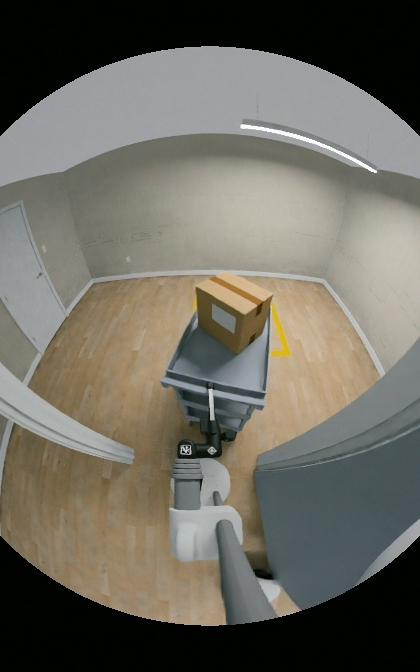

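move(r2={"base":{"translate_m":0.35,"strafe_m":-0.06},"pace":"slow","contact_limits":{"translate_m":0.7}}, blocking=false, cameras=[])

wait(seconds=9, cameras=[])

move(r2={"base":{"translate_m":0.3,"strafe_m":-0.12},"pace":"slow","contact_limits":{"translate_m":0.7}}, blocking=false, cameras=[])

wait(seconds=9, cameras=["r2_head_camera","r2_head_right_camera","r2_head_left_camera"])

Scene clock: 1096.23 s.
move: r2 moving
r1: as last shown
r1.lidar_m: 4.67 2.66 1.98 1.92 0.29 0.25 0.53 0.89 1.69 2.80 2.94 4.07
r1.motor_effort: lift_m=+22(22) arm_m=+4(4) wheel_0=+1(1) wheel_1=+5(5) wheel_2=+2(2)
r1.servo_current: wrist_yaw_rad=26(65) wrist_pitch_rad=39(46) wrist_roll_rad=46(59) gripper_m=46(46)
r1.wrist_depth_mm: - - - - - - - / - - - - - - - / - - - - - - - / - - - - - - - / - - - - - - - / - - 182 191 170 - - / 1808 141 173 159 144 - 1708
r2.base_odometry: x=-2.309 y=-3.565 heading=-2.230
r2.turned_by_wheels: +0.000
r2.turned_by_imu: +0.001
r2.base_tilt: forward=-0.7 right=+0.1
r2.lidar_m: 0.42 0.49 0.57 0.56 2.59 3.71 0.92 0.60 0.41 0.38 0.45 0.39
r2.base_status: translate_m moving; strafe_m moving
r2.joint_positions: lift_m=+0.690 arm_m=+0.000 wrist_yaw_rad=+0.000 wrist_pitch_rad=+0.006 wrist_roll_rad=+1.569 gripper_m=-0.019
r2.joint_status: not commanded
r2.measured_speeds: translate_m=+0.049 strafe_m=-0.009 rotate_rad=+0.001 lift_m=+0.000 arm_m=+0.000 wrist_yaw_rad=+0.000 wrist_pitch_rad=+0.000 wrist_roll_rad=+0.000
r2.motor_effort: lift_m=+18(18) arm_m=+4(4) wheel_0=+6(10) wheel_1=+5(7) wheel_2=-9(11)
r2.servo_current: wrist_yaw_rad=52(59) wrist_pitch_rad=52(52) wrist_roll_rad=52(52) gripper_m=85(85)
r2.contact_limits: translate_m 0.7
r2.hand_pose: x=+0.4592 y=-0.0876 z=+0.8664 quat_wxyz=(+0.708, +0.707, +0.002, -0.002) (m; r2's base frame)
r2.wrist_depth_mm: - - 525 132 186 - - / - 452 436 137 196 - - / - 459 445 143 206 - - / - - 525 152 217 - - / - - 640 160 227 - - / - - 185 168 180 1576 508 / - - - - - 1661 459
pictures: none
No camera images: "cameras" was empty.

Scene clock: 1100.57 s.
earlier move: r2 done
r1.base_odometry: x=-1.826 y=+1.669 heading=+2.899
r1.turned_by_wheels: +0.000
r1.turned_by_imu: +0.000
r1.base_tilt: forward=-1.6 right=+1.3
r1.lidar_m: 4.64 2.69 1.99 1.92 0.30 0.25 0.53 1.26 1.71 2.81 2.94 4.12
r1.base_status: not commanded
r1.joint_positions: lift_m=+0.600 arm_m=+0.000 wrist_yaw_rad=+1.567 wrist_pitch_rad=+0.002 wrist_roll_rad=+0.000 gripper_m=-0.020
r1.joint_status: not commanded
r1.measured_speeds: all 0
r1.motor_effort: lift_m=+23(23) arm_m=+4(4) wheel_0=+1(2) wheel_1=+4(5) wheel_2=+2(2)
r1.servo_current: wrist_yaw_rad=46(72) wrist_pitch_rad=46(52) wrist_roll_rad=39(78) gripper_m=46(52)
r1.hand_pose: x=+0.2593 y=+0.2881 z=+0.7773 quat_wxyz=(+0.708, -0.001, +0.001, +0.706) (m; r1's base frame)
r1.wrist_depth_mm: - - - - - - - / - - - - - - - / - - - - - - - / - - - - - - - / - - - - - - - / - - 182 191 170 - - / 1756 141 172 160 143 - 1708
r2.base_odometry: x=-2.561 y=-3.796 heading=-2.231
r2.turned_by_wheels: +0.000
r2.turned_by_imu: +0.000
r2.base_tilt: forward=-0.6 right=+0.0
r2.lidar_m: 0.38 0.52 2.55 0.64 0.65 3.75 1.21 0.47 0.41 0.71 2.38 0.39
r2.base_status: done
r2.joint_positions: lift_m=+0.690 arm_m=+0.000 wrist_yaw_rad=+0.000 wrist_pitch_rad=+0.006 wrist_roll_rad=+1.569 gripper_m=-0.019
r2.joint_status: not commanded
r2.measured_speeds: all 0
r2.motor_effort: lift_m=+18(18) arm_m=+4(4) wheel_0=+2(12) wheel_1=+5(7) wheel_2=-6(12)
r2.servo_current: wrist_yaw_rad=46(59) wrist_pitch_rad=46(52) wrist_roll_rad=39(59) gripper_m=78(85)
r2.contact_limits: translate_m 0.7
r2.hand_pose: x=+0.4592 y=-0.0876 z=+0.8664 quat_wxyz=(+0.708, +0.707, +0.002, -0.002) (m; r2's base frame)
r2.wrist_depth_mm: - - 512 129 183 - - / - 436 421 135 193 - - / - 466 449 142 204 - - / - - 535 151 216 - - / - - - 160 227 - - / - - 185 168 179 1499 492 / - - - - - 1661 1160
wait: 4.33 of 9 s (r2 has come to rest)
pictures: none
No camera images: "cameras" was empty.

Scene clock: 1101.07 s.
move: r2 moving
r1: as last shown
r1.lidar_m: 4.65 2.68 1.99 1.92 0.29 0.25 0.54 1.25 1.66 2.81 2.93 4.09
r1.motor_effort: lift_m=+22(22) arm_m=+4(4) wheel_0=+1(1) wheel_1=+5(5) wheel_2=+2(2)
r1.servo_current: wrist_yaw_rad=59(59) wrist_pitch_rad=46(46) wrist_roll_rad=52(52) gripper_m=39(46)
r1.wrist_depth_mm: - - - - - - - / - - - - - - - / - - - - - - - / - - - - - - - / - - - - - - - / - - 182 191 170 - - / 1756 141 172 159 143 - 1708
r2.base_odometry: x=-2.573 y=-3.803 heading=-2.230
r2.turned_by_wheels: +0.000
r2.turned_by_imu: +0.000
r2.base_tilt: forward=-0.7 right=+0.1
r2.lidar_m: 0.41 0.48 2.57 0.62 0.64 3.77 1.23 0.48 0.41 0.78 2.38 0.40
r2.base_status: translate_m moving; strafe_m moving
r2.joint_positions: lift_m=+0.690 arm_m=+0.000 wrist_yaw_rad=+0.000 wrist_pitch_rad=+0.006 wrist_roll_rad=+1.569 gripper_m=-0.019
r2.joint_status: not commanded
r2.measured_speeds: translate_m=+0.049 strafe_m=-0.020 rotate_rad=-0.001 lift_m=+0.000 arm_m=+0.000 wrist_yaw_rad=+0.000 wrist_pitch_rad=+0.000 wrist_roll_rad=+0.000
r2.motor_effort: lift_m=+18(18) arm_m=+3(4) wheel_0=+7(11) wheel_1=+7(7) wheel_2=-9(13)
r2.servo_current: wrist_yaw_rad=52(59) wrist_pitch_rad=46(52) wrist_roll_rad=52(52) gripper_m=78(85)
r2.contact_limits: translate_m 0.7
r2.hand_pose: x=+0.4592 y=-0.0876 z=+0.8664 quat_wxyz=(+0.708, +0.707, +0.002, -0.002) (m; r2's base frame)
r2.wrist_depth_mm: - - 500 - 182 - - / - 436 421 134 192 - - / - 462 452 141 204 - - / - - 535 149 216 - - / - - - 160 227 - - / - - 186 167 179 1464 496 / - - - - - 1661 1160
pictures: none
No camera images: "cameras" was empty.

Scene clock: 1105.00 s.
earlier move: r2 done
r1.base_odometry: x=-1.826 y=+1.669 heading=+2.899
r1.turned_by_wheels: +0.000
r1.turned_by_imu: +0.000
r1.base_tilt: forward=-1.6 right=+1.3
r1.lidar_m: 4.65 2.67 2.00 1.91 0.28 0.25 0.49 1.46 1.67 2.80 2.92 4.10
r1.base_status: not commanded
r1.joint_positions: lift_m=+0.600 arm_m=+0.000 wrist_yaw_rad=+1.567 wrist_pitch_rad=+0.002 wrist_roll_rad=+0.000 gripper_m=-0.020
r1.joint_status: not commanded
r1.measured_speeds: all 0
r1.motor_effort: lift_m=+22(23) arm_m=+4(4) wheel_0=+1(2) wheel_1=+5(5) wheel_2=+2(2)
r1.servo_current: wrist_yaw_rad=46(85) wrist_pitch_rad=39(52) wrist_roll_rad=46(65) gripper_m=39(52)
r1.hand_pose: x=+0.2593 y=+0.2881 z=+0.7773 quat_wxyz=(+0.708, -0.001, +0.001, +0.706) (m; r1's base frame)
r1.wrist_depth_mm: - - - - - - - / - - - - - - - / - - - - - - - / - - - - - - - / - - - - - - - / - - 182 191 170 - - / 1808 142 172 159 143 - 1756
r2.base_odometry: x=-2.840 y=-3.959 heading=-2.230
r2.turned_by_wheels: +0.000
r2.turned_by_imu: +0.002
r2.base_tilt: forward=-0.7 right=+0.1
r2.lidar_m: 0.42 0.48 2.64 1.42 0.85 3.91 0.95 0.52 0.66 2.15 2.29 0.42
r2.base_status: done
r2.joint_positions: lift_m=+0.690 arm_m=+0.000 wrist_yaw_rad=+0.001 wrist_pitch_rad=+0.006 wrist_roll_rad=+1.569 gripper_m=-0.019
r2.joint_status: not commanded
r2.measured_speeds: all 0
r2.motor_effort: lift_m=+18(18) arm_m=+4(4) wheel_0=+5(13) wheel_1=+4(8) wheel_2=-5(13)
r2.servo_current: wrist_yaw_rad=52(65) wrist_pitch_rad=46(52) wrist_roll_rad=39(65) gripper_m=85(91)
r2.contact_limits: translate_m 0.7
r2.hand_pose: x=+0.4593 y=-0.0872 z=+0.8664 quat_wxyz=(+0.708, +0.707, +0.002, -0.002) (m; r2's base frame)
r2.wrist_depth_mm: - - 544 133 189 - - / - 466 445 139 197 - - / - 449 439 146 208 - - / - - 512 154 218 - - / - - 627 161 227 - - / - - 186 170 178 1576 - / - - - - - 1576 462
wait: 3.93 of 9 s (r2 has come to rest)
pictures: r2_head_camera, r2_head_left_camera, r2_head_right_camera
Images, in order (width x height): r2_head_camera 420x560, r2_head_left_camera 420x672, r2_head_right_camera 420x672.

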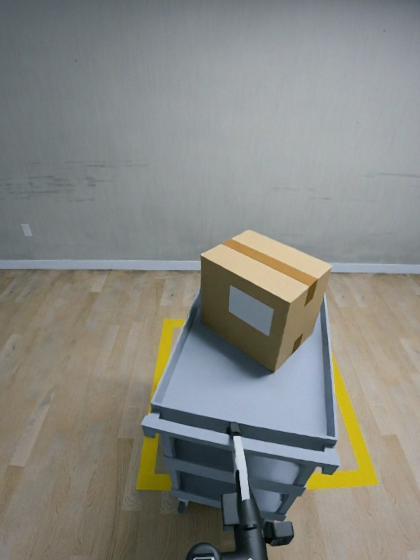

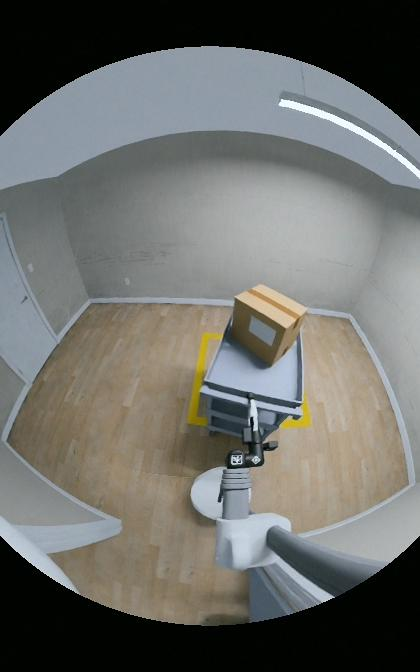

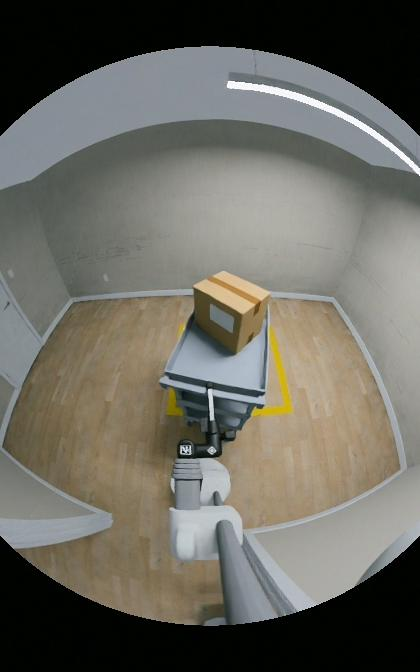

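move(r2={"base":{"translate_m":0.29,"strafe_m":-0.11},"pace":"slow","contact_limits":{"translate_m":0.7}}, blocking=false, cameras=[])

wait(seconds=9, cameras=["r2_head_camera","r2_head_right_camera"])

Scene clock: 1111.57 s.
move: r2 moving
r1: as last shown
r1.lidar_m: 4.64 2.68 2.00 1.92 0.26 0.25 0.52 1.45 1.67 2.79 2.96 4.11
r1.motor_effort: lift_m=+22(23) arm_m=+4(4) wheel_0=+1(1) wheel_1=+5(5) wheel_2=+2(2)
r1.servo_current: wrist_yaw_rad=33(59) wrist_pitch_rad=39(46) wrist_roll_rad=39(65) gripper_m=39(52)
r1.wrist_depth_mm: - - - - - - - / - - - - - - - / - - - - - - - / - - - - - - - / - - - - - - - / - - 183 191 169 - - / 1756 141 173 160 143 - 1708
r2.base_odometry: x=-2.851 y=-3.966 heading=-2.230
r2.turned_by_wheels: +0.000
r2.turned_by_imu: +0.001
r2.base_tilt: forward=-0.7 right=+0.1
r2.lidar_m: 0.42 0.47 2.65 1.48 0.85 3.89 0.92 0.52 0.71 2.15 2.30 0.40
r2.base_status: translate_m moving; strafe_m moving
r2.joint_positions: lift_m=+0.690 arm_m=+0.000 wrist_yaw_rad=+0.001 wrist_pitch_rad=+0.006 wrist_roll_rad=+1.569 gripper_m=-0.019
r2.joint_status: not commanded
r2.measured_speeds: translate_m=+0.049 strafe_m=-0.018 rotate_rad=-0.001 lift_m=+0.000 arm_m=+0.000 wrist_yaw_rad=+0.000 wrist_pitch_rad=+0.000 wrist_roll_rad=+0.000
r2.motor_effort: lift_m=+18(18) arm_m=+4(4) wheel_0=+8(10) wheel_1=+4(5) wheel_2=-10(11)
r2.servo_current: wrist_yaw_rad=52(52) wrist_pitch_rad=46(52) wrist_roll_rad=52(59) gripper_m=78(85)
r2.contact_limits: translate_m 0.7
r2.hand_pose: x=+0.4593 y=-0.0872 z=+0.8664 quat_wxyz=(+0.708, +0.707, +0.002, -0.002) (m; r2's base frame)
r2.wrist_depth_mm: - - 549 132 189 - - / - 469 449 139 197 - - / - 452 445 146 208 - - / - - 517 154 218 - - / - - 621 162 227 - - / - - 186 169 178 1537 - / - - - - - 1537 466
pictures: none
No camera images: "cameras" was empty.

Scene clock: 1115.40 s.
earlier move: r2 done
r1.base_odometry: x=-1.826 y=+1.669 heading=+2.899
r1.turned_by_wheels: +0.000
r1.turned_by_imu: +0.000
r1.base_tilt: forward=-1.6 right=+1.3
r1.lidar_m: 4.66 2.67 1.99 1.92 0.28 0.25 0.53 1.46 1.69 2.80 2.92 4.11
r1.base_status: not commanded
r1.joint_positions: lift_m=+0.600 arm_m=+0.000 wrist_yaw_rad=+1.567 wrist_pitch_rad=+0.002 wrist_roll_rad=+0.000 gripper_m=-0.020
r1.joint_status: not commanded
r1.measured_speeds: all 0
r1.motor_effort: lift_m=+22(23) arm_m=+4(4) wheel_0=+1(2) wheel_1=+5(5) wheel_2=+2(2)
r1.servo_current: wrist_yaw_rad=39(72) wrist_pitch_rad=46(52) wrist_roll_rad=52(72) gripper_m=46(52)
r1.hand_pose: x=+0.2593 y=+0.2881 z=+0.7773 quat_wxyz=(+0.708, -0.001, +0.001, +0.706) (m; r1's base frame)
r1.wrist_depth_mm: - - - - - - - / - - - - - - - / - - - - - - - / - - - - - - - / - - - - - - - / - - 182 191 169 - - / 1708 141 172 159 143 - 1708
r2.base_odometry: x=-3.104 y=-4.121 heading=-2.230
r2.turned_by_wheels: +0.000
r2.turned_by_imu: +0.001
r2.base_tilt: forward=-0.7 right=+0.1
r2.lidar_m: 0.41 0.45 2.73 2.39 1.09 4.25 0.76 0.74 1.12 2.04 2.18 0.41
r2.base_status: done
r2.joint_positions: lift_m=+0.690 arm_m=+0.000 wrist_yaw_rad=+0.001 wrist_pitch_rad=+0.006 wrist_roll_rad=+1.569 gripper_m=-0.019
r2.joint_status: not commanded
r2.measured_speeds: all 0
r2.motor_effort: lift_m=+18(18) arm_m=+4(4) wheel_0=+5(14) wheel_1=+4(8) wheel_2=-6(11)
r2.servo_current: wrist_yaw_rad=39(59) wrist_pitch_rad=46(52) wrist_roll_rad=33(59) gripper_m=85(85)
r2.contact_limits: translate_m 0.7
r2.hand_pose: x=+0.4593 y=-0.0872 z=+0.8664 quat_wxyz=(+0.708, +0.707, +0.002, -0.002) (m; r2's base frame)
r2.wrist_depth_mm: - - - 141 198 - - / - 469 484 147 205 - - / - 433 436 152 212 - - / - 500 500 158 220 820 - / - - 585 164 229 - - / - - 181 170 179 1576 - / - - - - - 1537 466
wait: 3.83 of 9 s (r2 has come to rest)
pictures: r2_head_camera, r2_head_right_camera
Images, in order (width x height): r2_head_camera 420x560, r2_head_right_camera 420x672.

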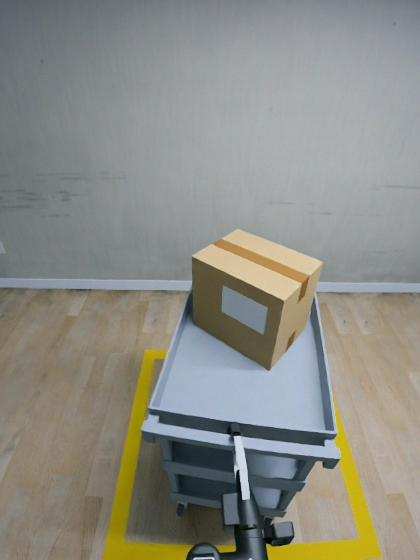

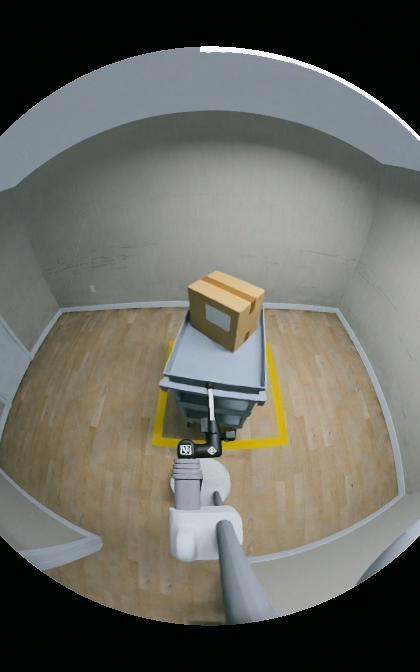

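move(r2={"joints":{"gripper_m":0.13}}, blocking=false, cameras=[])

wait(seconds=4, cameras=[])

move(r2={"base":{"translate_m":-0.45},"pace":"slow"}, blocking=false, cameras=[])

wait(seconds=9, cameras=["r2_head_camera","r2_head_right_camera","r2_head_left_camera"])

Scene clock: 1124.00 s.
move: r2 moving
r1: as last shown
r1.base_tilt: forward=-1.6 right=+1.2
r1.lidar_m: 4.64 2.67 1.99 1.92 0.28 0.25 0.51 1.44 1.67 2.80 2.94 4.11
r1.motor_effort: lift_m=+23(23) arm_m=+4(4) wheel_0=+1(1) wheel_1=+4(5) wheel_2=+2(2)
r1.servo_current: wrist_yaw_rad=65(65) wrist_pitch_rad=46(46) wrist_roll_rad=46(59) gripper_m=46(46)
r1.wrist_depth_mm: - - - - - - - / - - - - - - - / - - - - - - - / - - - - - - - / - - - - - - - / - - 182 191 169 - - / 1756 141 173 159 143 - 1708
r2.base_odometry: x=-3.104 y=-4.121 heading=-2.230
r2.turned_by_wheels: +0.000
r2.turned_by_imu: +0.000
r2.base_tilt: forward=-0.7 right=+0.1
r2.lidar_m: 0.42 0.47 2.74 2.36 1.09 4.27 0.76 0.77 1.13 2.07 2.19 0.42
r2.base_status: not commanded
r2.joint_positions: lift_m=+0.690 arm_m=+0.000 wrist_yaw_rad=+0.001 wrist_pitch_rad=+0.006 wrist_roll_rad=+1.569 gripper_m=+0.005
r2.joint_status: gripper_m moving
r2.measured_speeds: all 0
r2.motor_effort: lift_m=+18(18) arm_m=+4(4) wheel_0=+5(6) wheel_1=+4(5) wheel_2=-6(6)
r2.servo_current: wrist_yaw_rad=52(59) wrist_pitch_rad=46(52) wrist_roll_rad=46(46) gripper_m=111(111)
r2.contact_limits: translate_m 0.7
r2.hand_pose: x=+0.4593 y=-0.0872 z=+0.8664 quat_wxyz=(+0.708, +0.707, +0.002, -0.002) (m; r2's base frame)
r2.wrist_depth_mm: - - - 146 203 732 - / - 500 500 152 210 - - / - 442 442 158 216 809 - / - 504 504 164 225 809 - / - - 591 169 234 - - / - - 183 176 183 1661 - / - 116 - - - 1808 469
pictures: none
No camera images: "cameras" was empty.

Scene clock: 1125.80 s.
earlier move: r2 done
r1.base_odometry: x=-1.826 y=+1.669 heading=+2.899
r1.turned_by_wheels: +0.000
r1.turned_by_imu: +0.000
r1.base_tilt: forward=-1.6 right=+1.3
r1.lidar_m: 4.64 2.68 2.00 1.93 0.28 0.25 0.51 1.47 1.70 2.78 2.94 4.10
r1.base_status: not commanded
r1.joint_positions: lift_m=+0.600 arm_m=+0.000 wrist_yaw_rad=+1.567 wrist_pitch_rad=+0.002 wrist_roll_rad=+0.000 gripper_m=-0.020
r1.joint_status: not commanded
r1.measured_speeds: all 0
r1.motor_effort: lift_m=+22(23) arm_m=+4(4) wheel_0=+1(1) wheel_1=+5(5) wheel_2=+2(2)
r1.servo_current: wrist_yaw_rad=46(65) wrist_pitch_rad=33(46) wrist_roll_rad=59(59) gripper_m=39(46)
r1.hand_pose: x=+0.2593 y=+0.2881 z=+0.7773 quat_wxyz=(+0.708, -0.001, +0.001, +0.706) (m; r1's base frame)
r1.wrist_depth_mm: - - - - - - - / - - - - - - - / - - - - - - - / - - - - - - - / - - - - - - - / - - 182 191 170 - - / 1756 142 173 159 143 - 1708
r2.base_odometry: x=-3.104 y=-4.121 heading=-2.230
r2.turned_by_wheels: +0.000
r2.turned_by_imu: +0.000
r2.base_tilt: forward=-0.7 right=+0.1
r2.lidar_m: 0.43 0.47 2.73 2.38 1.10 4.26 0.75 0.77 1.13 2.06 2.21 0.41
r2.base_status: not commanded
r2.joint_positions: lift_m=+0.690 arm_m=+0.000 wrist_yaw_rad=+0.001 wrist_pitch_rad=+0.005 wrist_roll_rad=+1.569 gripper_m=+0.130
r2.joint_status: all done
r2.measured_speeds: all 0
r2.motor_effort: lift_m=+17(18) arm_m=+4(4) wheel_0=+5(6) wheel_1=+4(5) wheel_2=-6(6)
r2.servo_current: wrist_yaw_rad=39(65) wrist_pitch_rad=33(52) wrist_roll_rad=52(59) gripper_m=52(111)
r2.contact_limits: translate_m 0.7
r2.hand_pose: x=+0.4593 y=-0.0872 z=+0.8667 quat_wxyz=(+0.708, +0.707, +0.002, -0.002) (m; r2's base frame)
r2.wrist_depth_mm: - - - 156 213 715 - / - 496 521 163 219 788 - / - 455 455 169 227 - - / - 517 517 175 235 - - / - - 585 181 241 - - / - 186 188 183 220 - - / - - - - - 1756 492
wait: 1.80 of 4 s (r2 has come to rest)
pictures: none
No camera images: "cameras" was empty.

Scene clock: 1126.30 s.
move: r2 moving
r1: as last shown
r1.lidar_m: 4.66 2.68 2.00 1.91 0.28 0.25 0.50 1.47 1.69 2.81 2.94 4.12
r1.motor_effort: lift_m=+23(23) arm_m=+4(4) wheel_0=+1(1) wheel_1=+4(5) wheel_2=+2(2)
r1.servo_current: wrist_yaw_rad=52(65) wrist_pitch_rad=39(52) wrist_roll_rad=52(59) gripper_m=46(52)
r1.wrist_depth_mm: - - - - - - - / - - - - - - - / - - - - - - - / - - - - - - - / - - - - - - - / - - 182 191 169 - - / 1756 141 172 159 143 - 1708
r2.base_odometry: x=-3.097 y=-4.111 heading=-2.230
r2.turned_by_wheels: +0.000
r2.turned_by_imu: +0.000
r2.base_tilt: forward=-0.7 right=+0.0
r2.lidar_m: 0.43 0.50 2.74 2.31 1.10 4.24 0.75 0.75 1.11 2.07 2.18 0.44
r2.base_status: translate_m moving
r2.joint_positions: lift_m=+0.690 arm_m=+0.000 wrist_yaw_rad=+0.001 wrist_pitch_rad=+0.005 wrist_roll_rad=+1.569 gripper_m=+0.130
r2.joint_status: not commanded
r2.measured_speeds: translate_m=-0.049 strafe_m=+0.000 rotate_rad=-0.003 lift_m=+0.000 arm_m=+0.000 wrist_yaw_rad=+0.000 wrist_pitch_rad=+0.000 wrist_roll_rad=+0.000
r2.motor_effort: lift_m=+17(17) arm_m=+4(4) wheel_0=-2(7) wheel_1=-4(6) wheel_2=+8(9)
r2.servo_current: wrist_yaw_rad=39(52) wrist_pitch_rad=46(46) wrist_roll_rad=46(59) gripper_m=46(59)
r2.hand_pose: x=+0.4593 y=-0.0872 z=+0.8667 quat_wxyz=(+0.708, +0.707, +0.002, -0.002) (m; r2's base frame)
r2.wrist_depth_mm: - - - 165 220 1499 - / - - 530 484 229 809 - / - 466 466 178 236 - - / - - 521 184 245 854 - / - - 597 192 251 - - / - 186 187 195 213 - - / - - - - - 1756 492
pictures: none
No camera images: "cameras" was empty.

Scene clock: 1131.60 s.
earlier move: r2 done
r1.base_odometry: x=-1.826 y=+1.669 heading=+2.899
r1.turned_by_wheels: +0.000
r1.turned_by_imu: +0.000
r1.base_tilt: forward=-1.6 right=+1.3
r1.lidar_m: 4.63 2.68 1.98 1.93 0.28 0.25 0.55 1.47 1.68 2.79 2.93 4.09
r1.base_status: not commanded
r1.joint_positions: lift_m=+0.600 arm_m=+0.000 wrist_yaw_rad=+1.567 wrist_pitch_rad=+0.002 wrist_roll_rad=+0.000 gripper_m=-0.020
r1.joint_status: not commanded
r1.measured_speeds: all 0
r1.motor_effort: lift_m=+22(23) arm_m=+4(4) wheel_0=+1(2) wheel_1=+5(5) wheel_2=+2(2)
r1.servo_current: wrist_yaw_rad=46(65) wrist_pitch_rad=39(52) wrist_roll_rad=46(65) gripper_m=39(52)
r1.hand_pose: x=+0.2593 y=+0.2881 z=+0.7773 quat_wxyz=(+0.708, -0.001, +0.001, +0.706) (m; r1's base frame)
r1.wrist_depth_mm: - - - - - - - / - - - - - - - / - - - - - - - / - - - - - - - / - - - - - - - / - - 182 191 170 - - / 1808 141 172 160 143 - 1756
r2.base_odometry: x=-2.828 y=-3.765 heading=-2.230
r2.turned_by_wheels: +0.000
r2.turned_by_imu: +0.001
r2.base_tilt: forward=-0.6 right=+0.0
r2.lidar_m: 0.85 2.66 2.75 0.89 0.87 4.07 0.45 0.33 0.43 1.47 2.14 0.86
r2.base_status: done
r2.joint_positions: lift_m=+0.690 arm_m=+0.000 wrist_yaw_rad=+0.001 wrist_pitch_rad=+0.005 wrist_roll_rad=+1.569 gripper_m=+0.130
r2.joint_status: not commanded
r2.measured_speeds: all 0
r2.motor_effort: lift_m=+17(17) arm_m=+4(4) wheel_0=-3(9) wheel_1=-3(8) wheel_2=+6(10)
r2.servo_current: wrist_yaw_rad=46(59) wrist_pitch_rad=46(52) wrist_roll_rad=52(65) gripper_m=52(59)
r2.hand_pose: x=+0.4593 y=-0.0872 z=+0.8667 quat_wxyz=(+0.708, +0.707, +0.002, -0.002) (m; r2's base frame)
r2.wrist_depth_mm: - - - - - 1708 1160 / - - - - - 1537 1160 / - - - 891 - 661 - / - - - 917 - 676 - / - - - 1060 - 715 - / - - 218 723 219 1430 1182 / - - - - - 1808 1182
wait: 5.30 of 9 s (r2 has come to rest)
pictures: r2_head_camera, r2_head_left_camera, r2_head_right_camera
Images, in order (width x height): r2_head_camera 420x560, r2_head_left_camera 420x672, r2_head_right_camera 420x672.

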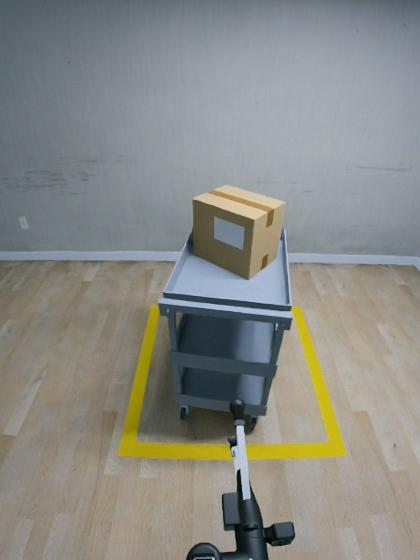

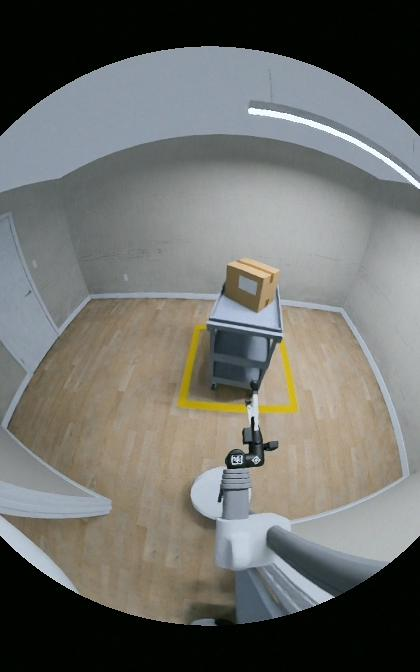

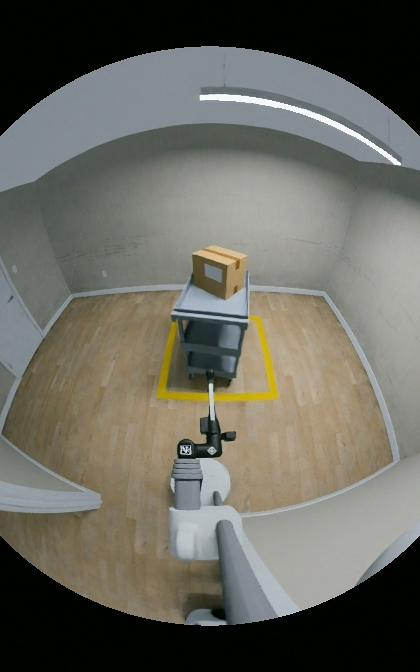

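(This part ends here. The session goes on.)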